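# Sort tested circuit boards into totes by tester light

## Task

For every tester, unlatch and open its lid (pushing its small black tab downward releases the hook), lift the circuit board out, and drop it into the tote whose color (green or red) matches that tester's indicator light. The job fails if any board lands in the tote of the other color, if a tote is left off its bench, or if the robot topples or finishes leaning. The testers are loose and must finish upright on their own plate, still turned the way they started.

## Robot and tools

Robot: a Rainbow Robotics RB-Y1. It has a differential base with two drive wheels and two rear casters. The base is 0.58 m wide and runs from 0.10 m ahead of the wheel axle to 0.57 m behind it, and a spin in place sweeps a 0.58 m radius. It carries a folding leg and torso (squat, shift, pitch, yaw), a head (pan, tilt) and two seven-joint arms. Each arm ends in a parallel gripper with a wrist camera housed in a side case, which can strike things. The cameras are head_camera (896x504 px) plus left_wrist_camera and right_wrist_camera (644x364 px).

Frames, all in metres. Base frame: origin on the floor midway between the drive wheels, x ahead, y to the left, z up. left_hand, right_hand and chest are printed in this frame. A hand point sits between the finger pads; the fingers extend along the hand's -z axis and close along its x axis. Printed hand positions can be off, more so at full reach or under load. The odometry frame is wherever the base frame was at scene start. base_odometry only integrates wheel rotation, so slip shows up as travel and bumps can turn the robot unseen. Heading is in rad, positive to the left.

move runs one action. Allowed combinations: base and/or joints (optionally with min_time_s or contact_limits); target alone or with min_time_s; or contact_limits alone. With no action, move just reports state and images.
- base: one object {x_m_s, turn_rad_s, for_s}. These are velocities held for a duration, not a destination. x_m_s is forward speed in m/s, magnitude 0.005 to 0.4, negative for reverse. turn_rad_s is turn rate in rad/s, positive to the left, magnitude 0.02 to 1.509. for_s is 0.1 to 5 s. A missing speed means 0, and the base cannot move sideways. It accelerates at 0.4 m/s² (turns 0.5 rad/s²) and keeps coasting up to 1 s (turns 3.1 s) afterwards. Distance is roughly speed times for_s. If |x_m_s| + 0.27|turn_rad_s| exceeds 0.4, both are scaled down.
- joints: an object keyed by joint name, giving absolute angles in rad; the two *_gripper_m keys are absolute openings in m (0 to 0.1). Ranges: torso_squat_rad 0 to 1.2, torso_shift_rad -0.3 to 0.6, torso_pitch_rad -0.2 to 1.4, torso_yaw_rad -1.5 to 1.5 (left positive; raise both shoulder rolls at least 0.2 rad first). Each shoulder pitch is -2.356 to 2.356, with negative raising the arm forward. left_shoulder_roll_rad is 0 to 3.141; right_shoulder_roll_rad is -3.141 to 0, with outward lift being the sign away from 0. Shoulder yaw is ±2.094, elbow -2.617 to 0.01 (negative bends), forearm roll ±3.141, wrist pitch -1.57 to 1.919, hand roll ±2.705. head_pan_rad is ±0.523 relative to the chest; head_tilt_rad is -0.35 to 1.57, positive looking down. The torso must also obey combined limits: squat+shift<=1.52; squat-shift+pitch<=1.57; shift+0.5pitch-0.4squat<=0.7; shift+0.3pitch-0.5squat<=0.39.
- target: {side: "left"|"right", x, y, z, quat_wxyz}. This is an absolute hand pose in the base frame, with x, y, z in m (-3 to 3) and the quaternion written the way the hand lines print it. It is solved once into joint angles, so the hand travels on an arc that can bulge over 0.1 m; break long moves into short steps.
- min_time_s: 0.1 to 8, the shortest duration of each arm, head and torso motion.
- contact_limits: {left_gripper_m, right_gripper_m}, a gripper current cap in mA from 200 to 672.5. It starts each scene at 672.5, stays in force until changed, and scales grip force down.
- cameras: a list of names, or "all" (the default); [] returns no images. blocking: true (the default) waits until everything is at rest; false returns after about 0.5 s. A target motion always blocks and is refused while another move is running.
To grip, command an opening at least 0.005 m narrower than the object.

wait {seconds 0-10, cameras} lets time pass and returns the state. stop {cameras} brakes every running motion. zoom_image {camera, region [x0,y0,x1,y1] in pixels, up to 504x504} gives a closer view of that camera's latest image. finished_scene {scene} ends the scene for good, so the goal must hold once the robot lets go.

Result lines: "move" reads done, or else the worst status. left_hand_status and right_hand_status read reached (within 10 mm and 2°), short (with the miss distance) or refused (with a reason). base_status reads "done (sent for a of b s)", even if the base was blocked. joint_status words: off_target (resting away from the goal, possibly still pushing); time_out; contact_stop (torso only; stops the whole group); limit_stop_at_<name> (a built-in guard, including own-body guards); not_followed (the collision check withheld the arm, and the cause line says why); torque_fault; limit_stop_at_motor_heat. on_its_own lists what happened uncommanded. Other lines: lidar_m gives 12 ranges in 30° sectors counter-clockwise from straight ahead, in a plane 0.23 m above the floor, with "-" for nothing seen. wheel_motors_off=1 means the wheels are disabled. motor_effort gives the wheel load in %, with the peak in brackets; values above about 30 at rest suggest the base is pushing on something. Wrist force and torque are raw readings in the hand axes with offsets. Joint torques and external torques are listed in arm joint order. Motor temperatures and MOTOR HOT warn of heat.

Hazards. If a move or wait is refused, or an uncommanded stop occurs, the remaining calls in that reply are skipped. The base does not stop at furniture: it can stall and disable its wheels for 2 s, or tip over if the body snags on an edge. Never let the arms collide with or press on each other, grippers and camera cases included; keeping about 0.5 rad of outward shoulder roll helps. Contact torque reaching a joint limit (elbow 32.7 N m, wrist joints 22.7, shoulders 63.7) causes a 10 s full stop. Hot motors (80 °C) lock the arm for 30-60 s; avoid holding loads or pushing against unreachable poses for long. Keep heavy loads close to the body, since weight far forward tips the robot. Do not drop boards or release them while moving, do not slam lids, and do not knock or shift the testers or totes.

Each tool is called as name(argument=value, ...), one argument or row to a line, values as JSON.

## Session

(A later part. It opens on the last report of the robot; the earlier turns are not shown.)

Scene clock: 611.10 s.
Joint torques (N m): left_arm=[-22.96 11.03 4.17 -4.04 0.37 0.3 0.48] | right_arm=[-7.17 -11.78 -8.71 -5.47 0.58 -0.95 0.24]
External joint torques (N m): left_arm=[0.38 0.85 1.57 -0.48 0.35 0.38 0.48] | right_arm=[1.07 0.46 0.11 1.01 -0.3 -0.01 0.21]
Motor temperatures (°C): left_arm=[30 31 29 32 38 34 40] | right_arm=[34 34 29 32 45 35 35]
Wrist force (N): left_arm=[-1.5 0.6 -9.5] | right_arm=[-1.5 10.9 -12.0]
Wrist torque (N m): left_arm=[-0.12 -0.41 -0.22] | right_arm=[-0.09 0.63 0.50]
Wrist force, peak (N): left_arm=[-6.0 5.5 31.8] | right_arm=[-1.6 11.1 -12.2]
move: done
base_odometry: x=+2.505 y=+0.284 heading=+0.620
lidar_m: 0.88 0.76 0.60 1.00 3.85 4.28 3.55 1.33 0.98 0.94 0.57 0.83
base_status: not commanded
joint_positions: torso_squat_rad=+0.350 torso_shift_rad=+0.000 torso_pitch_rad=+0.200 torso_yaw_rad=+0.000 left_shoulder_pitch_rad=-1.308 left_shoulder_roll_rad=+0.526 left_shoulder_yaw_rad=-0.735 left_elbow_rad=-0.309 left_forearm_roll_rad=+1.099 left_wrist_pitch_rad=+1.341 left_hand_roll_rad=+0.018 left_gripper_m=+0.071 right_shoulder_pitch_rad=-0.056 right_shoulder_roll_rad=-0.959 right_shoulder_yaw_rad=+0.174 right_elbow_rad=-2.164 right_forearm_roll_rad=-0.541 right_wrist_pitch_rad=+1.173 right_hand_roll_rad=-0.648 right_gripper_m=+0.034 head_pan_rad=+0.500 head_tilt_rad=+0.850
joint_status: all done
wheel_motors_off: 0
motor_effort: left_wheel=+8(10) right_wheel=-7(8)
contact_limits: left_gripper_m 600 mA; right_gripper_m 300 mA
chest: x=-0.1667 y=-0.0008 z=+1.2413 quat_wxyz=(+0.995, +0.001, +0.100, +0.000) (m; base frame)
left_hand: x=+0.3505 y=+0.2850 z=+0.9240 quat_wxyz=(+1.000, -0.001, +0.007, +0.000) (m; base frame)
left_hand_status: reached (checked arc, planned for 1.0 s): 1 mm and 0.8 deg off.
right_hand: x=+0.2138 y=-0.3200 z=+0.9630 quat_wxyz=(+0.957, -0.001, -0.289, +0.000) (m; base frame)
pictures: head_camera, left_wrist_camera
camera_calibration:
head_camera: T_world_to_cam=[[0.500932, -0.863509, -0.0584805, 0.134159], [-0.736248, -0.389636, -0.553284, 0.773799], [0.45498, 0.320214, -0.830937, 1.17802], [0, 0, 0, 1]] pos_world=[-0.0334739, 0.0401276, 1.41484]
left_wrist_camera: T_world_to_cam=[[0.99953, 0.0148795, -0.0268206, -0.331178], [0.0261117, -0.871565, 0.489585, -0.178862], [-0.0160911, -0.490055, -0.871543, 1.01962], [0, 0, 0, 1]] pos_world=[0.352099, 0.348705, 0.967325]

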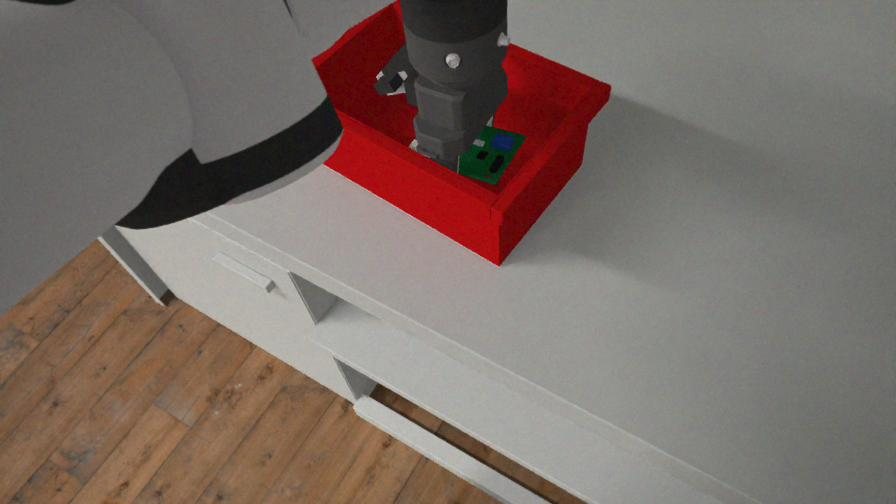

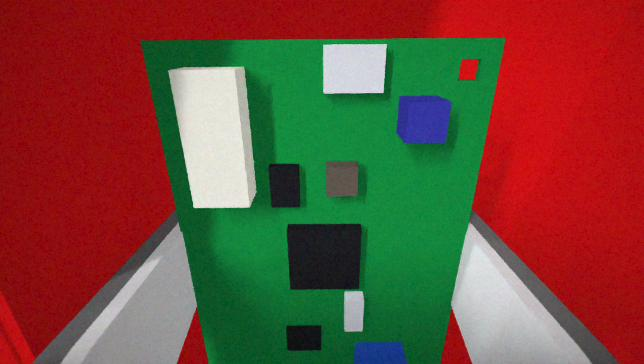

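move(
  base={"x_m_s":0.03,"for_s":0.6},
  cameras=[],
)

move(
  target={"side":"left","x":0.336,"y":0.285,"z":0.912,"quat_wxyz":[1,0,0,0]},
  min_time_s=1,
  cameras=[],
)

move(
  target={"side":"left","x":0.336,"y":0.285,"z":0.902,"quat_wxyz":[1,0,0,0]},
  min_time_s=1,
  cameras=["head_camera","left_wrist_camera"],
)

zoom_image(
  camera="head_camera",
  region=[330, 20, 630, 280],
)

Scene clock: 638.00 s.
Joint torques (N m): left_arm=[-22.63 10.52 3.61 -3.89 0.42 0.14 0.5] | right_arm=[-7.18 -11.54 -8.65 -5.59 0.53 -0.95 0.19]
External joint torques (N m): left_arm=[0.7 0.34 1.01 -0.32 0.4 0.22 0.5] | right_arm=[1.06 0.7 0.17 0.89 -0.35 -0.01 0.16]
Motor temperatures (°C): left_arm=[30 31 29 32 37 34 40] | right_arm=[34 34 29 32 45 35 35]
Wrist force (N): left_arm=[-1.2 0.6 -9.5] | right_arm=[-1.4 10.8 -11.9]
Wrist torque (N m): left_arm=[-0.13 -0.38 -0.23] | right_arm=[-0.07 0.66 0.49]
Wrist force, peak (N): left_arm=[-1.0 0.6 -10.0] | right_arm=[-1.5 11.1 -12.3]
move: done
base_odometry: x=+2.520 y=+0.295 heading=+0.621
lidar_m: 0.87 0.76 0.59 0.93 3.84 4.30 3.54 1.33 0.98 0.94 0.57 0.83
base_status: done (sent for 0.6 of 0.6 s)
joint_positions: torso_squat_rad=+0.350 torso_shift_rad=+0.000 torso_pitch_rad=+0.200 torso_yaw_rad=+0.000 left_shoulder_pitch_rad=-1.308 left_shoulder_roll_rad=+0.526 left_shoulder_yaw_rad=-0.735 left_elbow_rad=-0.309 left_forearm_roll_rad=+1.099 left_wrist_pitch_rad=+1.341 left_hand_roll_rad=+0.018 left_gripper_m=+0.071 right_shoulder_pitch_rad=-0.056 right_shoulder_roll_rad=-0.959 right_shoulder_yaw_rad=+0.174 right_elbow_rad=-2.164 right_forearm_roll_rad=-0.541 right_wrist_pitch_rad=+1.173 right_hand_roll_rad=-0.648 right_gripper_m=+0.034 head_pan_rad=+0.500 head_tilt_rad=+0.850
joint_status: not commanded
wheel_motors_off: 0
motor_effort: left_wheel=+2(22) right_wheel=-5(13)
contact_limits: left_gripper_m 600 mA; right_gripper_m 300 mA
chest: x=-0.1666 y=-0.0008 z=+1.2413 quat_wxyz=(+0.995, +0.000, +0.100, +0.000) (m; base frame)
left_hand: x=+0.3507 y=+0.2850 z=+0.9239 quat_wxyz=(+1.000, -0.001, +0.007, +0.000) (m; base frame)
right_hand: x=+0.2139 y=-0.3200 z=+0.9629 quat_wxyz=(+0.957, -0.001, -0.289, +0.000) (m; base frame)
pictures: none
No camera images: "cameras" was empty.

Scene clock: 639.50 s.
Joint torques (N m): left_arm=[-20.9 10.75 4.26 -4.03 0.13 0.08 0.23] | right_arm=[-7.31 -11.75 -8.66 -5.65 0.52 -0.93 0.27]
External joint torques (N m): left_arm=[1.17 0.11 -0.96 -0.26 0.11 0.17 0.23] | right_arm=[0.92 0.49 0.17 0.83 -0.36 0.01 0.23]
Motor temperatures (°C): left_arm=[30 31 29 32 37 34 40] | right_arm=[34 34 29 32 45 35 35]
Wrist force (N): left_arm=[-1.7 0.6 -9.7] | right_arm=[-1.3 10.8 -12.1]
Wrist torque (N m): left_arm=[-0.11 -0.45 -0.22] | right_arm=[-0.10 0.68 0.49]
Wrist force, peak (N): left_arm=[-2.0 0.8 -10.1] | right_arm=[-1.4 10.9 -12.4]
move: done
base_odometry: x=+2.520 y=+0.295 heading=+0.621
lidar_m: 0.86 0.76 0.59 0.94 3.84 4.29 3.54 1.32 0.98 0.94 0.57 0.84
base_status: not commanded
joint_positions: torso_squat_rad=+0.350 torso_shift_rad=+0.000 torso_pitch_rad=+0.200 torso_yaw_rad=+0.000 left_shoulder_pitch_rad=-1.151 left_shoulder_roll_rad=+0.640 left_shoulder_yaw_rad=-0.738 left_elbow_rad=-0.670 left_forearm_roll_rad=+1.087 left_wrist_pitch_rad=+1.378 left_hand_roll_rad=+0.190 left_gripper_m=+0.071 right_shoulder_pitch_rad=-0.056 right_shoulder_roll_rad=-0.959 right_shoulder_yaw_rad=+0.174 right_elbow_rad=-2.164 right_forearm_roll_rad=-0.541 right_wrist_pitch_rad=+1.173 right_hand_roll_rad=-0.648 right_gripper_m=+0.034 head_pan_rad=+0.500 head_tilt_rad=+0.850
joint_status: all done
wheel_motors_off: 0
motor_effort: left_wheel=+3(5) right_wheel=-5(6)
contact_limits: left_gripper_m 600 mA; right_gripper_m 300 mA
chest: x=-0.1666 y=-0.0007 z=+1.2413 quat_wxyz=(+0.995, +0.000, +0.100, +0.000) (m; base frame)
left_hand: x=+0.3359 y=+0.2848 z=+0.9121 quat_wxyz=(+1.000, -0.001, +0.002, +0.000) (m; base frame)
left_hand_status: reached (checked arc, planned for 1.0 s): 0 mm and 0.2 deg off.
right_hand: x=+0.2139 y=-0.3200 z=+0.9630 quat_wxyz=(+0.957, -0.001, -0.289, +0.000) (m; base frame)
pictures: none
No camera images: "cameras" was empty.

Scene clock: 640.83 s.
Joint torques (N m): left_arm=[-7.28 1.59 -0.37 0.53 -0.58 -4.98 -0.4] | right_arm=[-7.43 -11.66 -8.62 -5.48 0.49 -0.96 0.23]
External joint torques (N m): left_arm=[14.81 -9.01 -5.35 4.28 -0.59 -4.87 -0.4] | right_arm=[0.84 0.57 0.2 1 -0.39 -0.02 0.2]
Motor temperatures (°C): left_arm=[30 31 29 32 37 34 40] | right_arm=[34 34 29 32 45 35 35]
Wrist force (N): left_arm=[-12.7 -0.5 38.5] | right_arm=[-1.5 10.5 -12.0]
Wrist torque (N m): left_arm=[0.38 2.00 -0.08] | right_arm=[-0.06 0.63 0.50]
Wrist force, peak (N): left_arm=[-12.9 -0.6 40.6] | right_arm=[-1.4 11.1 -12.2]
move: done
base_odometry: x=+2.520 y=+0.295 heading=+0.621
lidar_m: 0.87 0.76 0.59 0.95 3.85 4.28 3.53 1.33 0.98 0.94 0.57 0.83
base_status: not commanded
joint_positions: torso_squat_rad=+0.350 torso_shift_rad=-0.001 torso_pitch_rad=+0.198 torso_yaw_rad=+0.000 left_shoulder_pitch_rad=-1.150 left_shoulder_roll_rad=+0.623 left_shoulder_yaw_rad=-0.740 left_elbow_rad=-0.636 left_forearm_roll_rad=+1.081 left_wrist_pitch_rad=+1.349 left_hand_roll_rad=+0.177 left_gripper_m=+0.071 right_shoulder_pitch_rad=-0.056 right_shoulder_roll_rad=-0.959 right_shoulder_yaw_rad=+0.174 right_elbow_rad=-2.164 right_forearm_roll_rad=-0.541 right_wrist_pitch_rad=+1.173 right_hand_roll_rad=-0.648 right_gripper_m=+0.034 head_pan_rad=+0.500 head_tilt_rad=+0.850
joint_status: all done
wheel_motors_off: 0
motor_effort: left_wheel=+3(5) right_wheel=-4(6)
contact_limits: left_gripper_m 600 mA; right_gripper_m 300 mA
chest: x=-0.1674 y=-0.0010 z=+1.2414 quat_wxyz=(+0.995, +0.001, +0.099, +0.000) (m; base frame)
left_hand: x=+0.3368 y=+0.2851 z=+0.9056 quat_wxyz=(+1.000, +0.000, -0.003, +0.000) (m; base frame)
left_hand_status: reached (checked arc, planned for 1.0 s): 4 mm and 0.4 deg off.
right_hand: x=+0.2135 y=-0.3201 z=+0.9634 quat_wxyz=(+0.957, +0.000, -0.290, +0.000) (m; base frame)
pictures: head_camera, left_wrist_camera
camera_calibration:
head_camera: T_world_to_cam=[[0.501005, -0.86348, -0.0582736, 0.13407], [-0.735557, -0.389368, -0.55439, 0.77471], [0.456015, 0.320616, -0.830214, 1.17773], [0, 0, 0, 1]] pos_world=[-0.03439, 0.0398149, 1.41507]
left_wrist_camera: T_world_to_cam=[[0.999857, 0.0156937, -0.00626931, -0.336857], [0.016758, -0.872812, 0.487768, -0.16423], [0.00218295, -0.487804, -0.872951, 0.997922], [0, 0, 0, 1]] pos_world=[0.337382, 0.348734, 0.949131]

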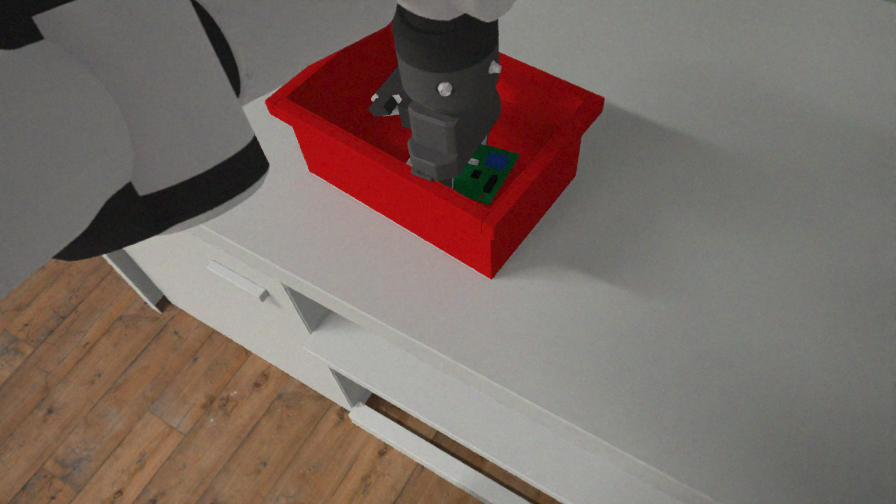

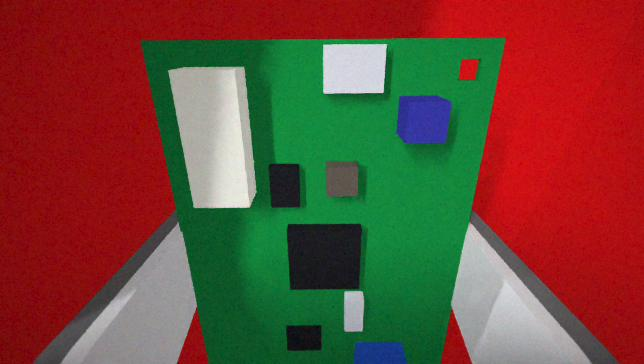

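Scaled by 1.680 from the camera's 896x504 image, which has a finer 1280x720 frame.

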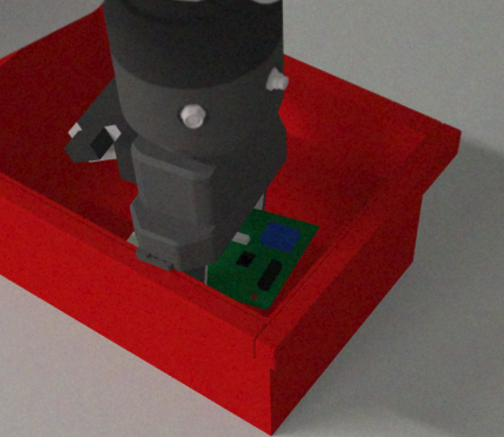

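move(
  target={"side":"left","x":0.336,"y":0.285,"z":0.93,"quat_wxyz":[1,0,0,0]},
  min_time_s=1,
  cameras=[],
)

move(
  base={"x_m_s":0.03,"for_s":0.8},
  cameras=[],
)

move(
  target={"side":"left","x":0.336,"y":0.285,"z":0.912,"quat_wxyz":[1,0,0,0]},
  min_time_s=1,
  cameras=["head_camera"],
)

move(
  target={"side":"left","x":0.336,"y":0.285,"z":0.902,"quat_wxyz":[1,0,0,0]},
  min_time_s=1,
  cameras=["head_camera","left_wrist_camera"],
)

zoom_image(
  camera="head_camera",
  region=[330, 20, 630, 280],
)

Scene clock: 658.17 s.
Joint torques (N m): left_arm=[-21.29 11.2 7.07 -4.13 0.47 0.16 0.41] | right_arm=[-6.92 -11.45 -8.67 -5.73 0.52 -0.93 0.33]
External joint torques (N m): left_arm=[0.71 0.39 1.24 -0.33 0.45 0.25 0.41] | right_arm=[1.32 0.79 0.15 0.75 -0.36 0.01 0.29]
Motor temperatures (°C): left_arm=[30 31 29 32 37 34 40] | right_arm=[34 34 29 32 45 35 35]
Wrist force (N): left_arm=[-1.4 0.1 -9.5] | right_arm=[-1.6 10.7 -12.1]
Wrist torque (N m): left_arm=[-0.07 -0.40 -0.21] | right_arm=[-0.08 0.63 0.50]
Wrist force, peak (N): left_arm=[-12.8 -0.3 40.1] | right_arm=[-1.4 11.0 -12.4]
move: done
base_odometry: x=+2.520 y=+0.295 heading=+0.621
lidar_m: 0.86 0.76 0.59 0.94 3.84 4.29 3.54 1.32 0.97 0.95 0.57 0.83
base_status: not commanded
joint_positions: torso_squat_rad=+0.350 torso_shift_rad=+0.000 torso_pitch_rad=+0.200 torso_yaw_rad=+0.000 left_shoulder_pitch_rad=-1.149 left_shoulder_roll_rad=+0.680 left_shoulder_yaw_rad=-0.731 left_elbow_rad=-0.753 left_forearm_roll_rad=+1.094 left_wrist_pitch_rad=+1.425 left_hand_roll_rad=+0.228 left_gripper_m=+0.071 right_shoulder_pitch_rad=-0.056 right_shoulder_roll_rad=-0.959 right_shoulder_yaw_rad=+0.174 right_elbow_rad=-2.164 right_forearm_roll_rad=-0.541 right_wrist_pitch_rad=+1.173 right_hand_roll_rad=-0.648 right_gripper_m=+0.034 head_pan_rad=+0.500 head_tilt_rad=+0.850
joint_status: all done
wheel_motors_off: 0
motor_effort: left_wheel=+4(6) right_wheel=-2(6)
contact_limits: left_gripper_m 600 mA; right_gripper_m 300 mA
chest: x=-0.1667 y=-0.0008 z=+1.2413 quat_wxyz=(+0.995, +0.000, +0.100, +0.000) (m; base frame)
left_hand: x=+0.3362 y=+0.2851 z=+0.9290 quat_wxyz=(+1.000, +0.000, +0.001, +0.000) (m; base frame)
left_hand_status: reached (checked arc, planned for 1.0 s): 1 mm and 0.2 deg off.
right_hand: x=+0.2138 y=-0.3200 z=+0.9630 quat_wxyz=(+0.957, -0.001, -0.289, +0.000) (m; base frame)
pictures: none
No camera images: "cameras" was empty.

Scene clock: 659.73 s.
Joint torques (N m): left_arm=[-21.07 10.93 6.75 -4 0.34 0.17 0.42] | right_arm=[-7.21 -11.66 -8.82 -5.59 0.55 -0.94 0.42]
External joint torques (N m): left_arm=[0.93 0.12 0.92 -0.2 0.33 0.26 0.42] | right_arm=[1.02 0.58 0 0.9 -0.33 -0.01 0.39]
Motor temperatures (°C): left_arm=[30 31 29 32 37 34 40] | right_arm=[34 34 29 32 45 35 35]
Wrist force (N): left_arm=[-1.3 -0.1 -9.7] | right_arm=[-1.4 10.7 -12.1]
Wrist torque (N m): left_arm=[-0.04 -0.40 -0.22] | right_arm=[-0.07 0.64 0.51]
Wrist force, peak (N): left_arm=[-0.8 0.0 -10.1] | right_arm=[-1.0 11.1 -12.2]
move: done
base_odometry: x=+2.539 y=+0.309 heading=+0.621
lidar_m: 0.84 0.77 0.58 0.84 3.84 4.32 3.53 1.32 0.98 0.59 0.56 0.83
base_status: done (sent for 0.8 of 0.8 s)
joint_positions: torso_squat_rad=+0.350 torso_shift_rad=+0.000 torso_pitch_rad=+0.200 torso_yaw_rad=+0.000 left_shoulder_pitch_rad=-1.149 left_shoulder_roll_rad=+0.680 left_shoulder_yaw_rad=-0.731 left_elbow_rad=-0.753 left_forearm_roll_rad=+1.094 left_wrist_pitch_rad=+1.425 left_hand_roll_rad=+0.228 left_gripper_m=+0.071 right_shoulder_pitch_rad=-0.056 right_shoulder_roll_rad=-0.959 right_shoulder_yaw_rad=+0.174 right_elbow_rad=-2.164 right_forearm_roll_rad=-0.541 right_wrist_pitch_rad=+1.173 right_hand_roll_rad=-0.648 right_gripper_m=+0.034 head_pan_rad=+0.500 head_tilt_rad=+0.850
joint_status: not commanded
wheel_motors_off: 0
motor_effort: left_wheel=+3(19) right_wheel=-5(16)
contact_limits: left_gripper_m 600 mA; right_gripper_m 300 mA
chest: x=-0.1666 y=-0.0008 z=+1.2413 quat_wxyz=(+0.995, +0.000, +0.100, +0.000) (m; base frame)
left_hand: x=+0.3363 y=+0.2851 z=+0.9290 quat_wxyz=(+1.000, +0.000, +0.002, +0.000) (m; base frame)
right_hand: x=+0.2139 y=-0.3200 z=+0.9629 quat_wxyz=(+0.957, -0.001, -0.289, +0.000) (m; base frame)
pictures: none
No camera images: "cameras" was empty.

Scene clock: 661.07 s.
Joint torques (N m): left_arm=[-19.75 8.81 4.24 -2.44 -0.02 -0.42 -0.27] | right_arm=[-7.07 -11.72 -8.67 -5.51 0.54 -0.93 0.28]
External joint torques (N m): left_arm=[2.26 -1.86 -1.1 1.34 -0.04 -0.33 -0.27] | right_arm=[1.17 0.52 0.15 0.97 -0.34 0 0.25]
Motor temperatures (°C): left_arm=[30 31 29 32 37 34 40] | right_arm=[34 34 29 32 45 35 35]
Wrist force (N): left_arm=[-1.3 0.0 -9.8] | right_arm=[-1.5 10.6 -12.2]
Wrist torque (N m): left_arm=[-0.06 -0.40 -0.22] | right_arm=[-0.06 0.64 0.50]
Wrist force, peak (N): left_arm=[-1.3 0.2 -9.9] | right_arm=[-1.5 10.9 -12.2]
move: done
base_odometry: x=+2.539 y=+0.309 heading=+0.621
lidar_m: 0.84 0.76 0.58 0.84 3.85 4.31 3.53 1.32 0.97 0.58 0.56 0.84
base_status: not commanded
joint_positions: torso_squat_rad=+0.350 torso_shift_rad=+0.000 torso_pitch_rad=+0.200 torso_yaw_rad=+0.000 left_shoulder_pitch_rad=-1.145 left_shoulder_roll_rad=+0.645 left_shoulder_yaw_rad=-0.738 left_elbow_rad=-0.686 left_forearm_roll_rad=+1.085 left_wrist_pitch_rad=+1.377 left_hand_roll_rad=+0.199 left_gripper_m=+0.071 right_shoulder_pitch_rad=-0.056 right_shoulder_roll_rad=-0.959 right_shoulder_yaw_rad=+0.174 right_elbow_rad=-2.164 right_forearm_roll_rad=-0.541 right_wrist_pitch_rad=+1.173 right_hand_roll_rad=-0.648 right_gripper_m=+0.034 head_pan_rad=+0.500 head_tilt_rad=+0.850
joint_status: all done
wheel_motors_off: 0
motor_effort: left_wheel=+3(5) right_wheel=-5(5)
contact_limits: left_gripper_m 600 mA; right_gripper_m 300 mA
chest: x=-0.1666 y=-0.0008 z=+1.2413 quat_wxyz=(+0.995, +0.000, +0.100, +0.000) (m; base frame)
left_hand: x=+0.3361 y=+0.2850 z=+0.9123 quat_wxyz=(+1.000, +0.000, -0.001, +0.000) (m; base frame)
left_hand_status: reached (checked arc, planned for 1.0 s): 0 mm and 0.1 deg off.
right_hand: x=+0.2139 y=-0.3200 z=+0.9629 quat_wxyz=(+0.957, -0.001, -0.289, +0.000) (m; base frame)
pictures: head_camera
camera_calibration:
head_camera: T_world_to_cam=[[0.500907, -0.863519, -0.0585415, 0.134201], [-0.736374, -0.389656, -0.553102, 0.773652], [0.454803, 0.320161, -0.831054, 1.17807], [0, 0, 0, 1]] pos_world=[-0.0333139, 0.0401723, 1.4148]

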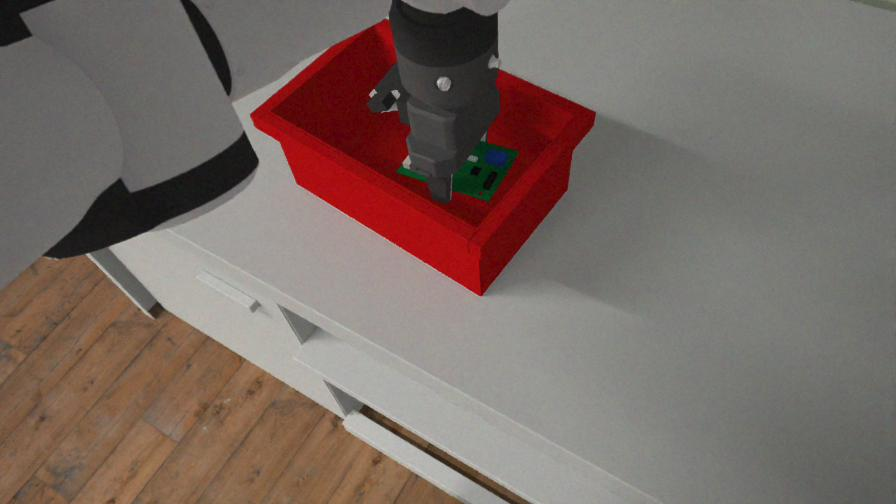

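Scene clock: 662.40 s.
Joint torques (N m): left_arm=[-20.48 8.53 3.65 -2.39 0.05 -0.49 -0.25] | right_arm=[-7.39 -11.38 -8.58 -5.61 0.46 -1 0.34]
External joint torques (N m): left_arm=[1.54 -2.05 -1.33 1.36 0.03 -0.39 -0.25] | right_arm=[0.85 0.86 0.24 0.87 -0.42 -0.06 0.31]
Motor temperatures (°C): left_arm=[30 31 29 32 37 34 40] | right_arm=[34 34 29 32 45 35 35]
Wrist force (N): left_arm=[-1.8 0.0 -9.7] | right_arm=[-1.5 10.6 -12.1]
Wrist torque (N m): left_arm=[-0.04 -0.47 -0.19] | right_arm=[-0.06 0.64 0.50]
Wrist force, peak (N): left_arm=[-1.6 0.3 -10.1] | right_arm=[-1.4 10.9 -12.4]
move: done
base_odometry: x=+2.539 y=+0.309 heading=+0.621
lidar_m: 0.84 0.76 0.58 0.84 3.85 4.32 3.54 1.33 0.98 0.58 0.56 0.84
base_status: not commanded
joint_positions: torso_squat_rad=+0.350 torso_shift_rad=+0.000 torso_pitch_rad=+0.200 torso_yaw_rad=+0.000 left_shoulder_pitch_rad=-1.145 left_shoulder_roll_rad=+0.623 left_shoulder_yaw_rad=-0.741 left_elbow_rad=-0.640 left_forearm_roll_rad=+1.080 left_wrist_pitch_rad=+1.348 left_hand_roll_rad=+0.179 left_gripper_m=+0.071 right_shoulder_pitch_rad=-0.056 right_shoulder_roll_rad=-0.959 right_shoulder_yaw_rad=+0.174 right_elbow_rad=-2.164 right_forearm_roll_rad=-0.541 right_wrist_pitch_rad=+1.173 right_hand_roll_rad=-0.648 right_gripper_m=+0.034 head_pan_rad=+0.500 head_tilt_rad=+0.850
joint_status: all done
wheel_motors_off: 0
motor_effort: left_wheel=+2(4) right_wheel=-3(5)
contact_limits: left_gripper_m 600 mA; right_gripper_m 300 mA
chest: x=-0.1666 y=-0.0008 z=+1.2413 quat_wxyz=(+0.995, +0.000, +0.100, +0.000) (m; base frame)
left_hand: x=+0.3356 y=+0.2851 z=+0.9026 quat_wxyz=(+1.000, +0.000, -0.001, +0.000) (m; base frame)
left_hand_status: reached (checked arc, planned for 1.0 s): 1 mm and 0.1 deg off.
right_hand: x=+0.2139 y=-0.3200 z=+0.9629 quat_wxyz=(+0.957, -0.001, -0.289, +0.000) (m; base frame)
pictures: head_camera, left_wrist_camera
camera_calibration:
head_camera: T_world_to_cam=[[0.500906, -0.863519, -0.0585413, 0.134201], [-0.736374, -0.389656, -0.553102, 0.773652], [0.454803, 0.320161, -0.831054, 1.17807], [0, 0, 0, 1]] pos_world=[-0.033314, 0.0401724, 1.4148]
left_wrist_camera: T_world_to_cam=[[0.999826, 0.0156222, -0.0101505, -0.332142], [0.0185891, -0.872749, 0.487815, -0.163419], [-0.00123811, -0.487919, -0.872888, 0.996447], [0, 0, 0, 1]] pos_world=[0.336356, 0.34875, 0.946133]

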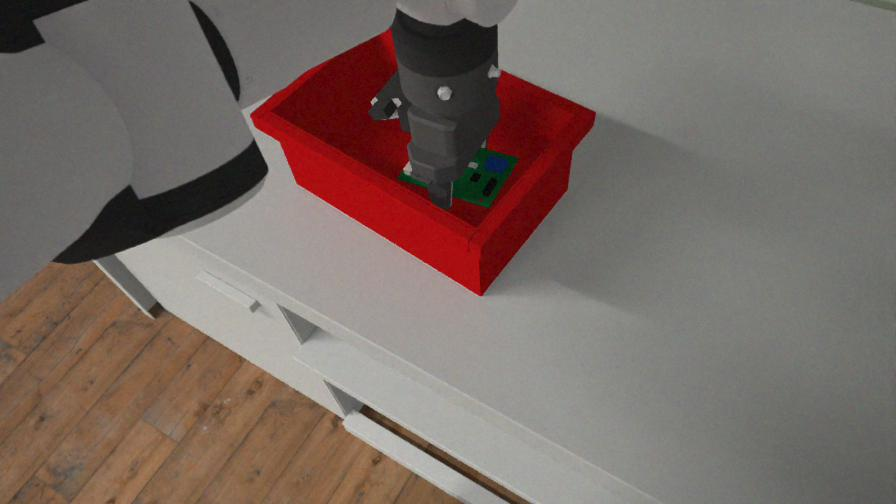

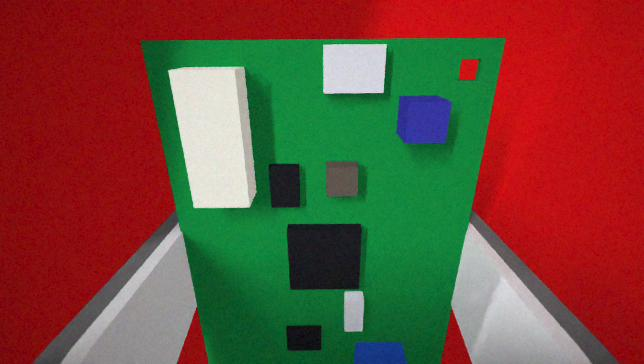

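Scaled by 1.680 from the camera's 896x504 image, which has a finer 1280x720 frame.

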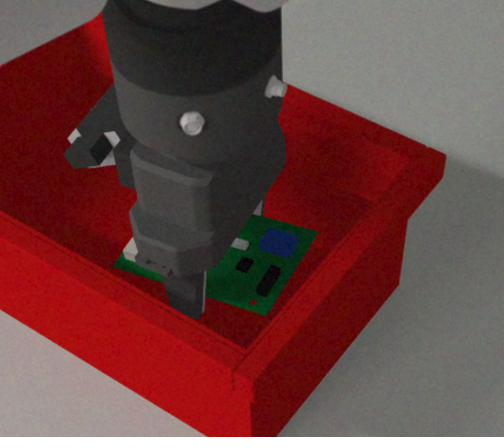

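move(
  target={"side":"left","x":0.336,"y":0.285,"z":0.882,"quat_wxyz":[1,0,0,0]},
  min_time_s=1.5,
  cameras=["head_camera","left_wrist_camera"],
)

Scene clock: 682.37 s.
Joint torques (N m): left_arm=[-22.26 8.41 2.53 -2.34 0.01 -0.39 -0.26] | right_arm=[-7.08 -11.73 -8.77 -5.59 0.53 -0.97 0.23]
External joint torques (N m): left_arm=[-0.09 -1.86 -1.29 1.28 0 -0.28 -0.26] | right_arm=[1.15 0.5 0.05 0.89 -0.35 -0.03 0.2]
Motor temperatures (°C): left_arm=[30 31 29 32 37 34 40] | right_arm=[34 34 29 32 45 35 35]
Wrist force (N): left_arm=[-1.3 0.1 -9.4] | right_arm=[-1.7 10.7 -12.1]
Wrist torque (N m): left_arm=[-0.06 -0.38 -0.23] | right_arm=[-0.09 0.62 0.50]
Wrist force, peak (N): left_arm=[-1.6 0.1 -9.9] | right_arm=[-1.5 11.0 -12.4]
move: done
base_odometry: x=+2.539 y=+0.309 heading=+0.621
lidar_m: 0.85 0.76 0.58 0.85 3.84 4.32 3.53 1.31 0.98 0.60 0.56 0.83
base_status: not commanded
joint_positions: torso_squat_rad=+0.350 torso_shift_rad=+0.000 torso_pitch_rad=+0.200 torso_yaw_rad=+0.000 left_shoulder_pitch_rad=-1.166 left_shoulder_roll_rad=+0.556 left_shoulder_yaw_rad=-0.743 left_elbow_rad=-0.483 left_forearm_roll_rad=+1.077 left_wrist_pitch_rad=+1.275 left_hand_roll_rad=+0.106 left_gripper_m=+0.071 right_shoulder_pitch_rad=-0.056 right_shoulder_roll_rad=-0.959 right_shoulder_yaw_rad=+0.174 right_elbow_rad=-2.164 right_forearm_roll_rad=-0.541 right_wrist_pitch_rad=+1.173 right_hand_roll_rad=-0.648 right_gripper_m=+0.034 head_pan_rad=+0.500 head_tilt_rad=+0.850
joint_status: all done
wheel_motors_off: 0
motor_effort: left_wheel=+2(5) right_wheel=-4(5)
contact_limits: left_gripper_m 600 mA; right_gripper_m 300 mA
chest: x=-0.1666 y=-0.0008 z=+1.2413 quat_wxyz=(+0.995, +0.000, +0.100, +0.000) (m; base frame)
left_hand: x=+0.3355 y=+0.2851 z=+0.8822 quat_wxyz=(+1.000, +0.001, -0.003, +0.000) (m; base frame)
left_hand_status: reached (checked arc, planned for 1.5 s): 1 mm and 0.3 deg off.
right_hand: x=+0.2139 y=-0.3200 z=+0.9629 quat_wxyz=(+0.957, -0.001, -0.289, +0.000) (m; base frame)
pictures: head_camera, left_wrist_camera
camera_calibration:
head_camera: T_world_to_cam=[[0.500907, -0.863519, -0.0585414, 0.134201], [-0.736374, -0.389656, -0.553102, 0.773652], [0.454803, 0.320161, -0.831054, 1.17807], [0, 0, 0, 1]] pos_world=[-0.0333139, 0.0401724, 1.4148]
left_wrist_camera: T_world_to_cam=[[0.999848, 0.0159359, -0.00712551, -0.335009], [0.0173874, -0.872892, 0.487604, -0.152869], [0.00155061, -0.487654, -0.873036, 0.977708], [0, 0, 0, 1]] pos_world=[0.3361, 0.348683, 0.925726]

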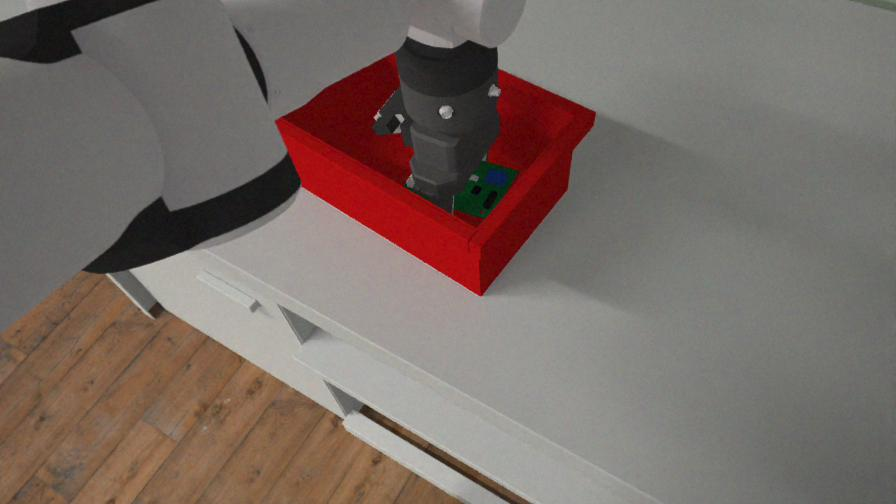

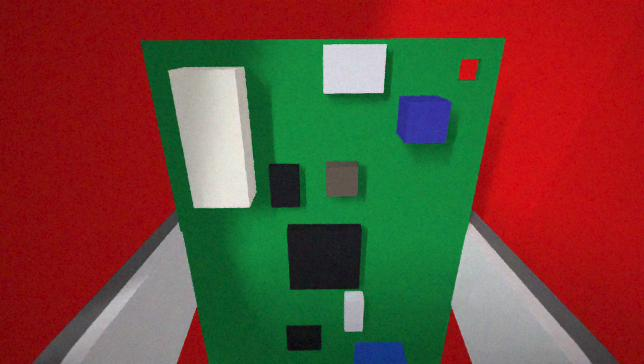

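move(
  target={"side":"left","x":0.336,"y":0.285,"z":0.865,"quat_wxyz":[1,0,0,0]},
  min_time_s=1.5,
  cameras=["left_wrist_camera"],
)

zoom_image(
  camera="left_wrist_camera",
  region=[100, 0, 600, 364],
)

Scene clock: 688.97 s.
Joint torques (N m): left_arm=[-22.15 8.08 3.51 -2.11 0.32 -0.43 -0.21] | right_arm=[-7.18 -12.02 -8.86 -5.61 0.54 -0.93 0.28]
External joint torques (N m): left_arm=[0.21 -1.76 1.32 1.27 0.31 -0.28 -0.21] | right_arm=[1.06 0.21 -0.04 0.87 -0.34 0 0.25]
Motor temperatures (°C): left_arm=[30 31 29 32 37 34 40] | right_arm=[34 34 29 32 45 35 35]
Wrist force (N): left_arm=[-1.8 -0.1 -9.5] | right_arm=[-1.3 10.8 -11.9]
Wrist torque (N m): left_arm=[-0.04 -0.44 -0.22] | right_arm=[-0.09 0.66 0.50]
Wrist force, peak (N): left_arm=[-1.6 0.1 -9.9] | right_arm=[-1.3 11.1 -12.2]
move: done
base_odometry: x=+2.539 y=+0.309 heading=+0.621
lidar_m: 0.84 0.76 0.58 0.85 3.85 4.31 3.54 1.33 0.98 0.58 0.56 0.83
base_status: not commanded
joint_positions: torso_squat_rad=+0.350 torso_shift_rad=+0.000 torso_pitch_rad=+0.200 torso_yaw_rad=+0.000 left_shoulder_pitch_rad=-1.213 left_shoulder_roll_rad=+0.471 left_shoulder_yaw_rad=-0.735 left_elbow_rad=-0.267 left_forearm_roll_rad=+1.083 left_wrist_pitch_rad=+1.182 left_hand_roll_rad=+0.001 left_gripper_m=+0.071 right_shoulder_pitch_rad=-0.056 right_shoulder_roll_rad=-0.959 right_shoulder_yaw_rad=+0.174 right_elbow_rad=-2.164 right_forearm_roll_rad=-0.541 right_wrist_pitch_rad=+1.173 right_hand_roll_rad=-0.648 right_gripper_m=+0.034 head_pan_rad=+0.500 head_tilt_rad=+0.850
joint_status: all done
wheel_motors_off: 0
motor_effort: left_wheel=+2(5) right_wheel=-4(6)
contact_limits: left_gripper_m 600 mA; right_gripper_m 300 mA
chest: x=-0.1666 y=-0.0008 z=+1.2413 quat_wxyz=(+0.995, +0.000, +0.100, +0.000) (m; base frame)
left_hand: x=+0.3355 y=+0.2852 z=+0.8652 quat_wxyz=(+1.000, +0.001, -0.009, +0.000) (m; base frame)
left_hand_status: reached (checked arc, as near as the solve gets, planned for 1.5 s): 1 mm and 1.1 deg off.
right_hand: x=+0.2139 y=-0.3200 z=+0.9629 quat_wxyz=(+0.957, -0.001, -0.289, +0.000) (m; base frame)
pictures: left_wrist_camera
camera_calibration:
left_wrist_camera: T_world_to_cam=[[0.999862, 0.0154792, 0.00598574, -0.346374], [0.0106166, -0.873781, 0.486203, -0.140801], [0.0127562, -0.486073, -0.873825, 0.959411], [0, 0, 0, 1]] pos_world=[0.335582, 0.348676, 0.908889]

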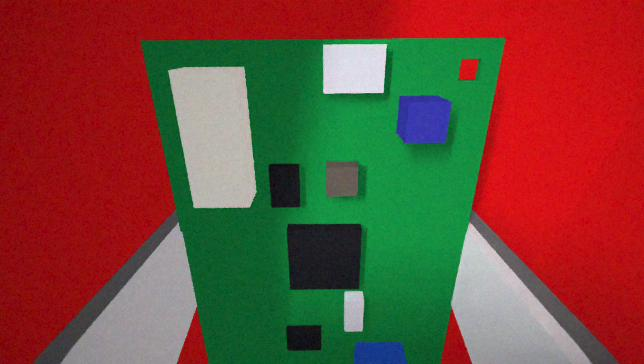

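Scaled by 1.008 from the camera's 644x364 image, which has a finer 920x520 frame.

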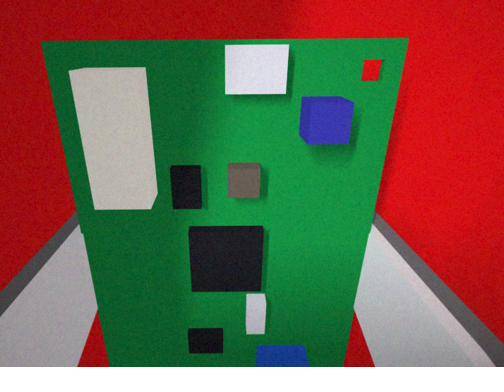

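move(
  joints={"torso_squat_rad":0.38},
  min_time_s=1.5,
  cameras=["left_wrist_camera","head_camera"],
)

zoom_image(
  camera="head_camera",
  region=[250, 30, 610, 310],
)

Scene clock: 698.43 s.
Joint torques (N m): left_arm=[-22 7.88 3.47 -2.19 0.4 -0.46 -0.21] | right_arm=[-7.37 -11.5 -8.72 -5.66 0.46 -0.94 0.34]
External joint torques (N m): left_arm=[0.36 -1.97 1.28 1.19 0.38 -0.32 -0.21] | right_arm=[0.87 0.73 0.1 0.82 -0.42 -0.01 0.31]
Motor temperatures (°C): left_arm=[30 31 29 32 37 34 40] | right_arm=[34 34 29 32 45 35 35]
Wrist force (N): left_arm=[-1.6 -0.1 -9.3] | right_arm=[-1.5 10.7 -12.2]
Wrist torque (N m): left_arm=[-0.05 -0.42 -0.25] | right_arm=[-0.07 0.63 0.50]
Wrist force, peak (N): left_arm=[-1.6 -0.1 -9.9] | right_arm=[-1.3 11.2 -12.3]
move: done
base_odometry: x=+2.539 y=+0.309 heading=+0.621
lidar_m: 0.84 0.76 0.58 0.85 3.85 4.31 3.54 1.32 0.98 0.58 0.56 0.83
base_status: not commanded
joint_positions: torso_squat_rad=+0.380 torso_shift_rad=+0.000 torso_pitch_rad=+0.200 torso_yaw_rad=+0.000 left_shoulder_pitch_rad=-1.213 left_shoulder_roll_rad=+0.471 left_shoulder_yaw_rad=-0.735 left_elbow_rad=-0.267 left_forearm_roll_rad=+1.083 left_wrist_pitch_rad=+1.182 left_hand_roll_rad=+0.001 left_gripper_m=+0.071 right_shoulder_pitch_rad=-0.056 right_shoulder_roll_rad=-0.959 right_shoulder_yaw_rad=+0.174 right_elbow_rad=-2.164 right_forearm_roll_rad=-0.541 right_wrist_pitch_rad=+1.173 right_hand_roll_rad=-0.648 right_gripper_m=+0.034 head_pan_rad=+0.500 head_tilt_rad=+0.850
joint_status: all done
wheel_motors_off: 0
motor_effort: left_wheel=+3(4) right_wheel=-3(7)
contact_limits: left_gripper_m 600 mA; right_gripper_m 300 mA
chest: x=-0.1666 y=-0.0007 z=+1.2338 quat_wxyz=(+0.995, +0.000, +0.100, +0.000) (m; base frame)
left_hand: x=+0.3355 y=+0.2852 z=+0.8578 quat_wxyz=(+1.000, +0.001, -0.009, +0.000) (m; base frame)
right_hand: x=+0.2139 y=-0.3200 z=+0.9555 quat_wxyz=(+0.957, -0.001, -0.289, +0.000) (m; base frame)
pictures: head_camera, left_wrist_camera
camera_calibration:
head_camera: T_world_to_cam=[[0.500911, -0.86352, -0.0584898, 0.133729], [-0.736319, -0.389655, -0.553177, 0.769581], [0.454888, 0.320159, -0.831008, 1.17183], [0, 0, 0, 1]] pos_world=[-0.0333793, 0.0401777, 1.40733]
left_wrist_camera: T_world_to_cam=[[0.999862, 0.015479, 0.00608738, -0.346407], [0.010567, -0.873781, 0.486204, -0.137167], [0.012845, -0.486073, -0.873824, 0.952889], [0, 0, 0, 1]] pos_world=[0.335569, 0.348681, 0.901457]

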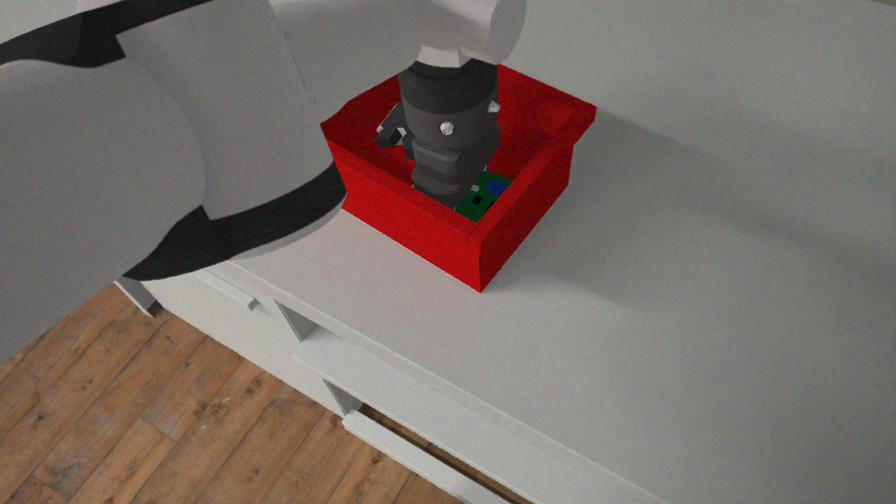

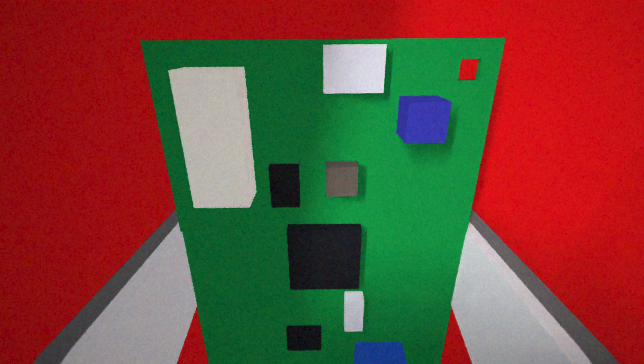

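Scaled by 1.400 from the camera's 896x504 image, which has a finer 1280x720 frame.

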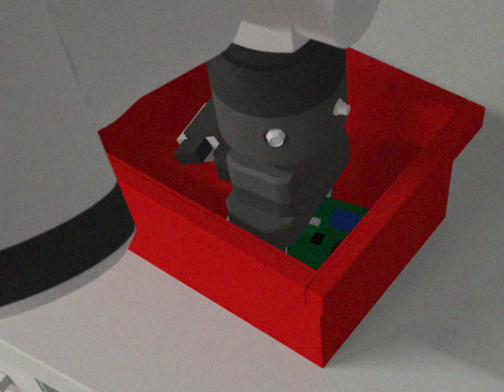

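move(
  joints={"torso_squat_rad":0.42},
  min_time_s=2,
  cameras=["head_camera","left_wrist_camera"],
)

zoom_image(
  camera="head_camera",
  region=[250, 30, 610, 310],
)

Scene clock: 705.13 s.
Joint torques (N m): left_arm=[-4.65 1.71 1.8 -2.09 0.23 -8.76 -0.2] | right_arm=[-7.39 -11.77 -8.75 -5.55 0.58 -0.96 0.26]
External joint torques (N m): left_arm=[17.79 -8.18 -0.4 1.3 0.22 -8.61 -0.2] | right_arm=[0.9 0.46 0.08 0.93 -0.31 -0.02 0.23]
Motor temperatures (°C): left_arm=[30 31 29 32 37 34 40] | right_arm=[34 34 29 32 45 35 35]
Wrist force (N): left_arm=[-25.5 -0.7 63.6] | right_arm=[-1.2 10.7 -11.7]
Wrist torque (N m): left_arm=[0.00 3.20 -0.18] | right_arm=[-0.06 0.66 0.50]
Wrist force, peak (N): left_arm=[-25.9 -0.8 63.6] | right_arm=[-1.4 11.2 -12.3]
move: done
base_odometry: x=+2.539 y=+0.308 heading=+0.622
lidar_m: 0.84 0.76 0.58 0.85 3.84 4.32 3.53 1.33 0.98 0.59 0.56 0.83
base_status: not commanded
joint_positions: torso_squat_rad=+0.420 torso_shift_rad=-0.001 torso_pitch_rad=+0.197 torso_yaw_rad=+0.000 left_shoulder_pitch_rad=-1.217 left_shoulder_roll_rad=+0.472 left_shoulder_yaw_rad=-0.734 left_elbow_rad=-0.267 left_forearm_roll_rad=+1.083 left_wrist_pitch_rad=+1.184 left_hand_roll_rad=+0.001 left_gripper_m=+0.071 right_shoulder_pitch_rad=-0.056 right_shoulder_roll_rad=-0.959 right_shoulder_yaw_rad=+0.174 right_elbow_rad=-2.164 right_forearm_roll_rad=-0.541 right_wrist_pitch_rad=+1.173 right_hand_roll_rad=-0.648 right_gripper_m=+0.034 head_pan_rad=+0.500 head_tilt_rad=+0.850
joint_status: all done
wheel_motors_off: 0
motor_effort: left_wheel=+7(8) right_wheel=-4(7)
contact_limits: left_gripper_m 600 mA; right_gripper_m 300 mA
chest: x=-0.1680 y=-0.0012 z=+1.2230 quat_wxyz=(+0.995, +0.001, +0.099, +0.000) (m; base frame)
left_hand: x=+0.3366 y=+0.2852 z=+0.8508 quat_wxyz=(+1.000, +0.002, -0.012, +0.000) (m; base frame)
right_hand: x=+0.2132 y=-0.3201 z=+0.9453 quat_wxyz=(+0.957, +0.000, -0.290, +0.000) (m; base frame)
pictures: head_camera, left_wrist_camera
camera_calibration:
head_camera: T_world_to_cam=[[0.501177, -0.8634, -0.0579846, 0.132878], [-0.734888, -0.389284, -0.555336, 0.765277], [0.456904, 0.320934, -0.829602, 1.16222], [0, 0, 0, 1]] pos_world=[-0.0352279, 0.03964, 1.39687]
left_wrist_camera: T_world_to_cam=[[0.999815, 0.0156479, 0.0111933, -0.35186], [0.00824947, -0.87428, 0.485353, -0.132041], [0.0173809, -0.48517, -0.874247, 0.945333], [0, 0, 0, 1]] pos_world=[0.336454, 0.348713, 0.89448]

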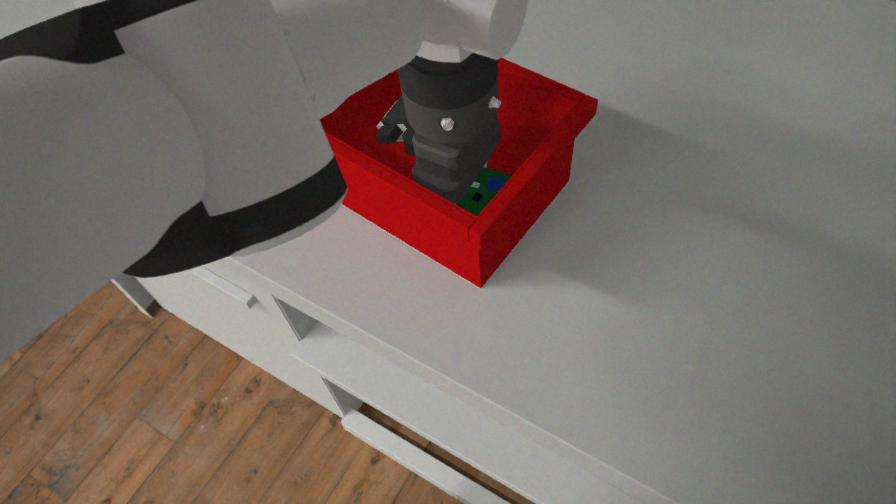

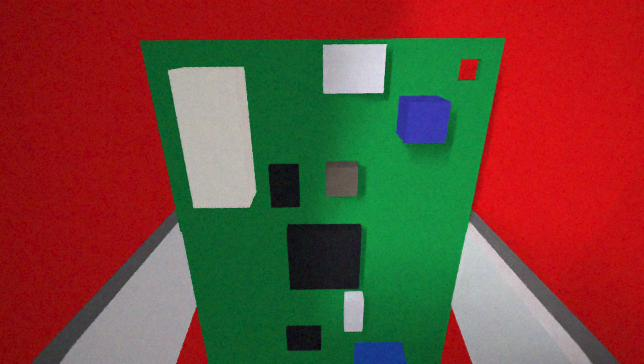

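Scaled by 1.400 from the camera's 896x504 image, which has a finer 1280x720 frame.

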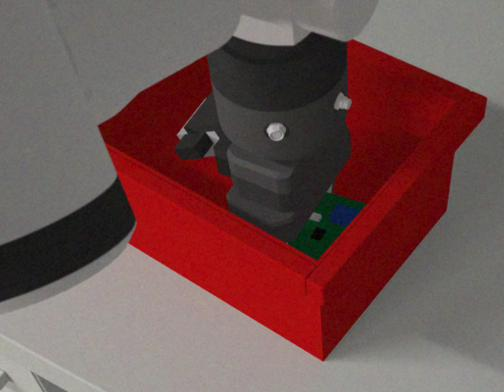

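move(
  joints={"torso_squat_rad":0.395},
  min_time_s=1.5,
  cameras=[],
)

Scene clock: 711.43 s.
Joint torques (N m): left_arm=[-19.94 7.69 1.94 -2.1 0.23 -0.46 -0.27] | right_arm=[-7.21 -11.53 -8.79 -5.55 0.6 -0.96 0.33]
External joint torques (N m): left_arm=[2.41 -2.16 -0.25 1.28 0.22 -0.31 -0.27] | right_arm=[1.03 0.71 0.03 0.93 -0.28 -0.02 0.3]
Motor temperatures (°C): left_arm=[30 31 29 32 37 34 40] | right_arm=[34 34 29 32 45 35 35]
Wrist force (N): left_arm=[-2.7 0.3 -9.5] | right_arm=[-1.4 11.1 -12.1]
Wrist torque (N m): left_arm=[-0.08 -0.54 -0.22] | right_arm=[-0.13 0.64 0.51]
Wrist force, peak (N): left_arm=[-25.6 -0.8 64.0] | right_arm=[-1.4 11.4 -12.0]
move: done
base_odometry: x=+2.539 y=+0.308 heading=+0.622
lidar_m: 0.84 0.77 0.57 0.84 3.84 4.31 3.52 1.32 0.97 0.59 0.56 0.84
base_status: not commanded
joint_positions: torso_squat_rad=+0.395 torso_shift_rad=+0.000 torso_pitch_rad=+0.200 torso_yaw_rad=+0.000 left_shoulder_pitch_rad=-1.213 left_shoulder_roll_rad=+0.471 left_shoulder_yaw_rad=-0.734 left_elbow_rad=-0.267 left_forearm_roll_rad=+1.083 left_wrist_pitch_rad=+1.182 left_hand_roll_rad=+0.001 left_gripper_m=+0.071 right_shoulder_pitch_rad=-0.056 right_shoulder_roll_rad=-0.959 right_shoulder_yaw_rad=+0.174 right_elbow_rad=-2.164 right_forearm_roll_rad=-0.541 right_wrist_pitch_rad=+1.173 right_hand_roll_rad=-0.648 right_gripper_m=+0.034 head_pan_rad=+0.500 head_tilt_rad=+0.850
joint_status: all done
wheel_motors_off: 0
motor_effort: left_wheel=+9(10) right_wheel=-4(6)
contact_limits: left_gripper_m 600 mA; right_gripper_m 300 mA
chest: x=-0.1665 y=-0.0008 z=+1.2298 quat_wxyz=(+0.995, +0.001, +0.100, +0.000) (m; base frame)
left_hand: x=+0.3358 y=+0.2850 z=+0.8540 quat_wxyz=(+1.000, +0.001, -0.009, +0.000) (m; base frame)
right_hand: x=+0.2139 y=-0.3200 z=+0.9514 quat_wxyz=(+0.957, -0.001, -0.289, +0.000) (m; base frame)
pictures: none
No camera images: "cameras" was empty.

Just touching/free within ~2 mm. Release.

move(
  joints={"left_gripper_m":0.088},
  cameras=["left_wrist_camera"],
)

move(
  target={"side":"left","x":0.336,"y":0.285,"z":0.9,"quat_wxyz":[1,0,0,0]},
  min_time_s=2,
  cameras=["head_camera","left_wrist_camera"],
)

Scene clock: 718.00 s.
Joint torques (N m): left_arm=[-19.99 7.78 1.94 -2.21 0.22 -0.5 -0.23] | right_arm=[-7.16 -11.48 -8.61 -5.58 0.49 -0.95 0.24]
External joint torques (N m): left_arm=[2.37 -2.06 -0.26 1.17 0.21 -0.35 -0.23] | right_arm=[1.08 0.75 0.21 0.9 -0.4 -0.01 0.2]
Motor temperatures (°C): left_arm=[30 31 29 32 37 34 40] | right_arm=[34 34 29 32 45 35 35]
Wrist force (N): left_arm=[-2.4 0.3 -9.0] | right_arm=[-1.3 10.9 -12.1]
Wrist torque (N m): left_arm=[-0.07 -0.52 -0.22] | right_arm=[-0.09 0.65 0.50]
Wrist force, peak (N): left_arm=[-2.7 0.3 -9.8] | right_arm=[-1.5 10.9 -12.3]
move: done
base_odometry: x=+2.539 y=+0.308 heading=+0.622
lidar_m: 0.84 0.77 0.58 0.84 3.84 4.31 3.54 1.32 0.97 0.58 0.55 0.84
base_status: not commanded
joint_positions: torso_squat_rad=+0.395 torso_shift_rad=+0.000 torso_pitch_rad=+0.200 torso_yaw_rad=+0.000 left_shoulder_pitch_rad=-1.213 left_shoulder_roll_rad=+0.471 left_shoulder_yaw_rad=-0.734 left_elbow_rad=-0.267 left_forearm_roll_rad=+1.083 left_wrist_pitch_rad=+1.182 left_hand_roll_rad=+0.001 left_gripper_m=+0.088 right_shoulder_pitch_rad=-0.056 right_shoulder_roll_rad=-0.959 right_shoulder_yaw_rad=+0.174 right_elbow_rad=-2.164 right_forearm_roll_rad=-0.541 right_wrist_pitch_rad=+1.173 right_hand_roll_rad=-0.648 right_gripper_m=+0.034 head_pan_rad=+0.500 head_tilt_rad=+0.850
joint_status: all done
wheel_motors_off: 0
motor_effort: left_wheel=+9(9) right_wheel=-3(5)
contact_limits: left_gripper_m 600 mA; right_gripper_m 300 mA
chest: x=-0.1665 y=-0.0008 z=+1.2298 quat_wxyz=(+0.995, +0.001, +0.100, +0.000) (m; base frame)
left_hand: x=+0.3358 y=+0.2850 z=+0.8540 quat_wxyz=(+1.000, +0.001, -0.009, +0.000) (m; base frame)
right_hand: x=+0.2139 y=-0.3200 z=+0.9514 quat_wxyz=(+0.957, -0.001, -0.289, +0.000) (m; base frame)
pictures: left_wrist_camera
camera_calibration:
left_wrist_camera: T_world_to_cam=[[0.999857, 0.0155893, 0.00651173, -0.347069], [0.0104529, -0.873628, 0.486482, -0.135692], [0.0132727, -0.486344, -0.873666, 0.949312], [0, 0, 0, 1]] pos_world=[0.335838, 0.348559, 0.897654]

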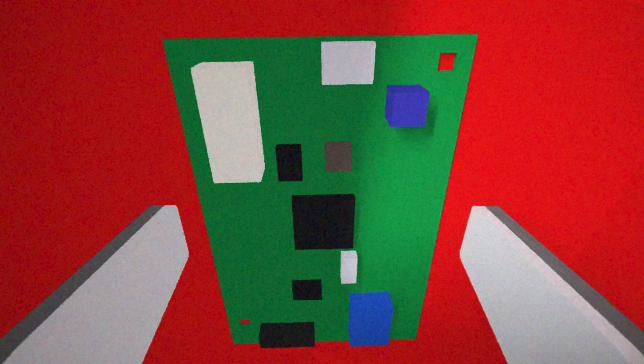

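Scene clock: 720.33 s.
Joint torques (N m): left_arm=[-19.91 10.94 6.36 -4.22 0.36 0.25 0.37] | right_arm=[-7.4 -11.91 -8.64 -5.63 0.5 -0.96 0.3]
External joint torques (N m): left_arm=[2.26 0.34 1.39 -0.43 0.34 0.32 0.36] | right_arm=[0.84 0.32 0.18 0.85 -0.38 -0.02 0.27]
Motor temperatures (°C): left_arm=[30 31 29 32 37 34 40] | right_arm=[34 34 29 32 45 35 35]
Wrist force (N): left_arm=[-2.2 0.2 -9.2] | right_arm=[-1.6 11.1 -12.0]
Wrist torque (N m): left_arm=[-0.07 -0.50 -0.21] | right_arm=[-0.09 0.60 0.51]
Wrist force, peak (N): left_arm=[-2.3 0.4 -9.5] | right_arm=[-1.5 11.2 -12.1]
move: done
base_odometry: x=+2.539 y=+0.308 heading=+0.622
lidar_m: 0.84 0.76 0.59 0.84 3.85 4.32 3.53 1.32 0.97 0.59 0.56 0.84
base_status: not commanded
joint_positions: torso_squat_rad=+0.395 torso_shift_rad=+0.000 torso_pitch_rad=+0.200 torso_yaw_rad=+0.000 left_shoulder_pitch_rad=-1.162 left_shoulder_roll_rad=+0.627 left_shoulder_yaw_rad=-0.732 left_elbow_rad=-0.636 left_forearm_roll_rad=+1.085 left_wrist_pitch_rad=+1.383 left_hand_roll_rad=+0.172 left_gripper_m=+0.088 right_shoulder_pitch_rad=-0.056 right_shoulder_roll_rad=-0.959 right_shoulder_yaw_rad=+0.174 right_elbow_rad=-2.164 right_forearm_roll_rad=-0.541 right_wrist_pitch_rad=+1.173 right_hand_roll_rad=-0.648 right_gripper_m=+0.034 head_pan_rad=+0.500 head_tilt_rad=+0.850
joint_status: all done
wheel_motors_off: 0
motor_effort: left_wheel=+8(10) right_wheel=-4(6)
contact_limits: left_gripper_m 600 mA; right_gripper_m 300 mA
chest: x=-0.1665 y=-0.0008 z=+1.2298 quat_wxyz=(+0.995, +0.000, +0.100, +0.000) (m; base frame)
left_hand: x=+0.3355 y=+0.2846 z=+0.9002 quat_wxyz=(+1.000, -0.001, +0.007, -0.001) (m; base frame)
left_hand_status: reached (checked arc, planned for 2.0 s): 1 mm and 0.8 deg off.
right_hand: x=+0.2139 y=-0.3200 z=+0.9514 quat_wxyz=(+0.957, -0.001, -0.289, +0.000) (m; base frame)
pictures: head_camera, left_wrist_camera
camera_calibration:
head_camera: T_world_to_cam=[[0.500905, -0.863515, -0.0586144, 0.133582], [-0.736412, -0.389634, -0.553066, 0.767274], [0.454743, 0.320198, -0.831073, 1.16853], [0, 0, 0, 1]] pos_world=[-0.0332648, 0.0401441, 1.40332]
left_wrist_camera: T_world_to_cam=[[0.99956, 0.013742, -0.0263021, -0.316905], [0.0248773, -0.871245, 0.490217, -0.167412], [-0.016179, -0.490655, -0.871204, 0.998366], [0, 0, 0, 1]] pos_world=[0.337083, 0.348351, 0.943513]

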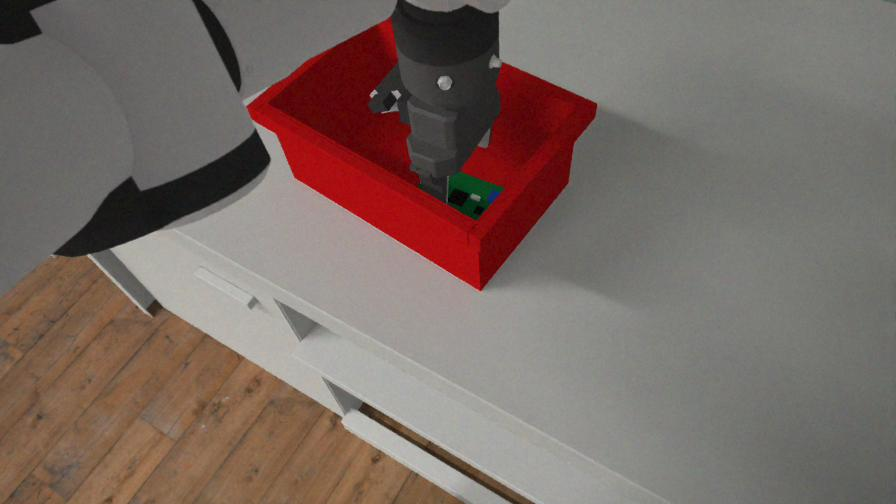

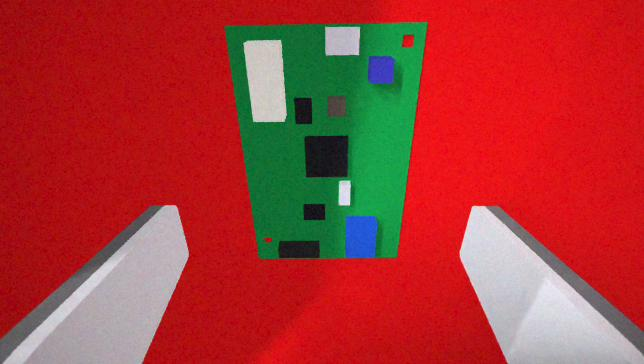

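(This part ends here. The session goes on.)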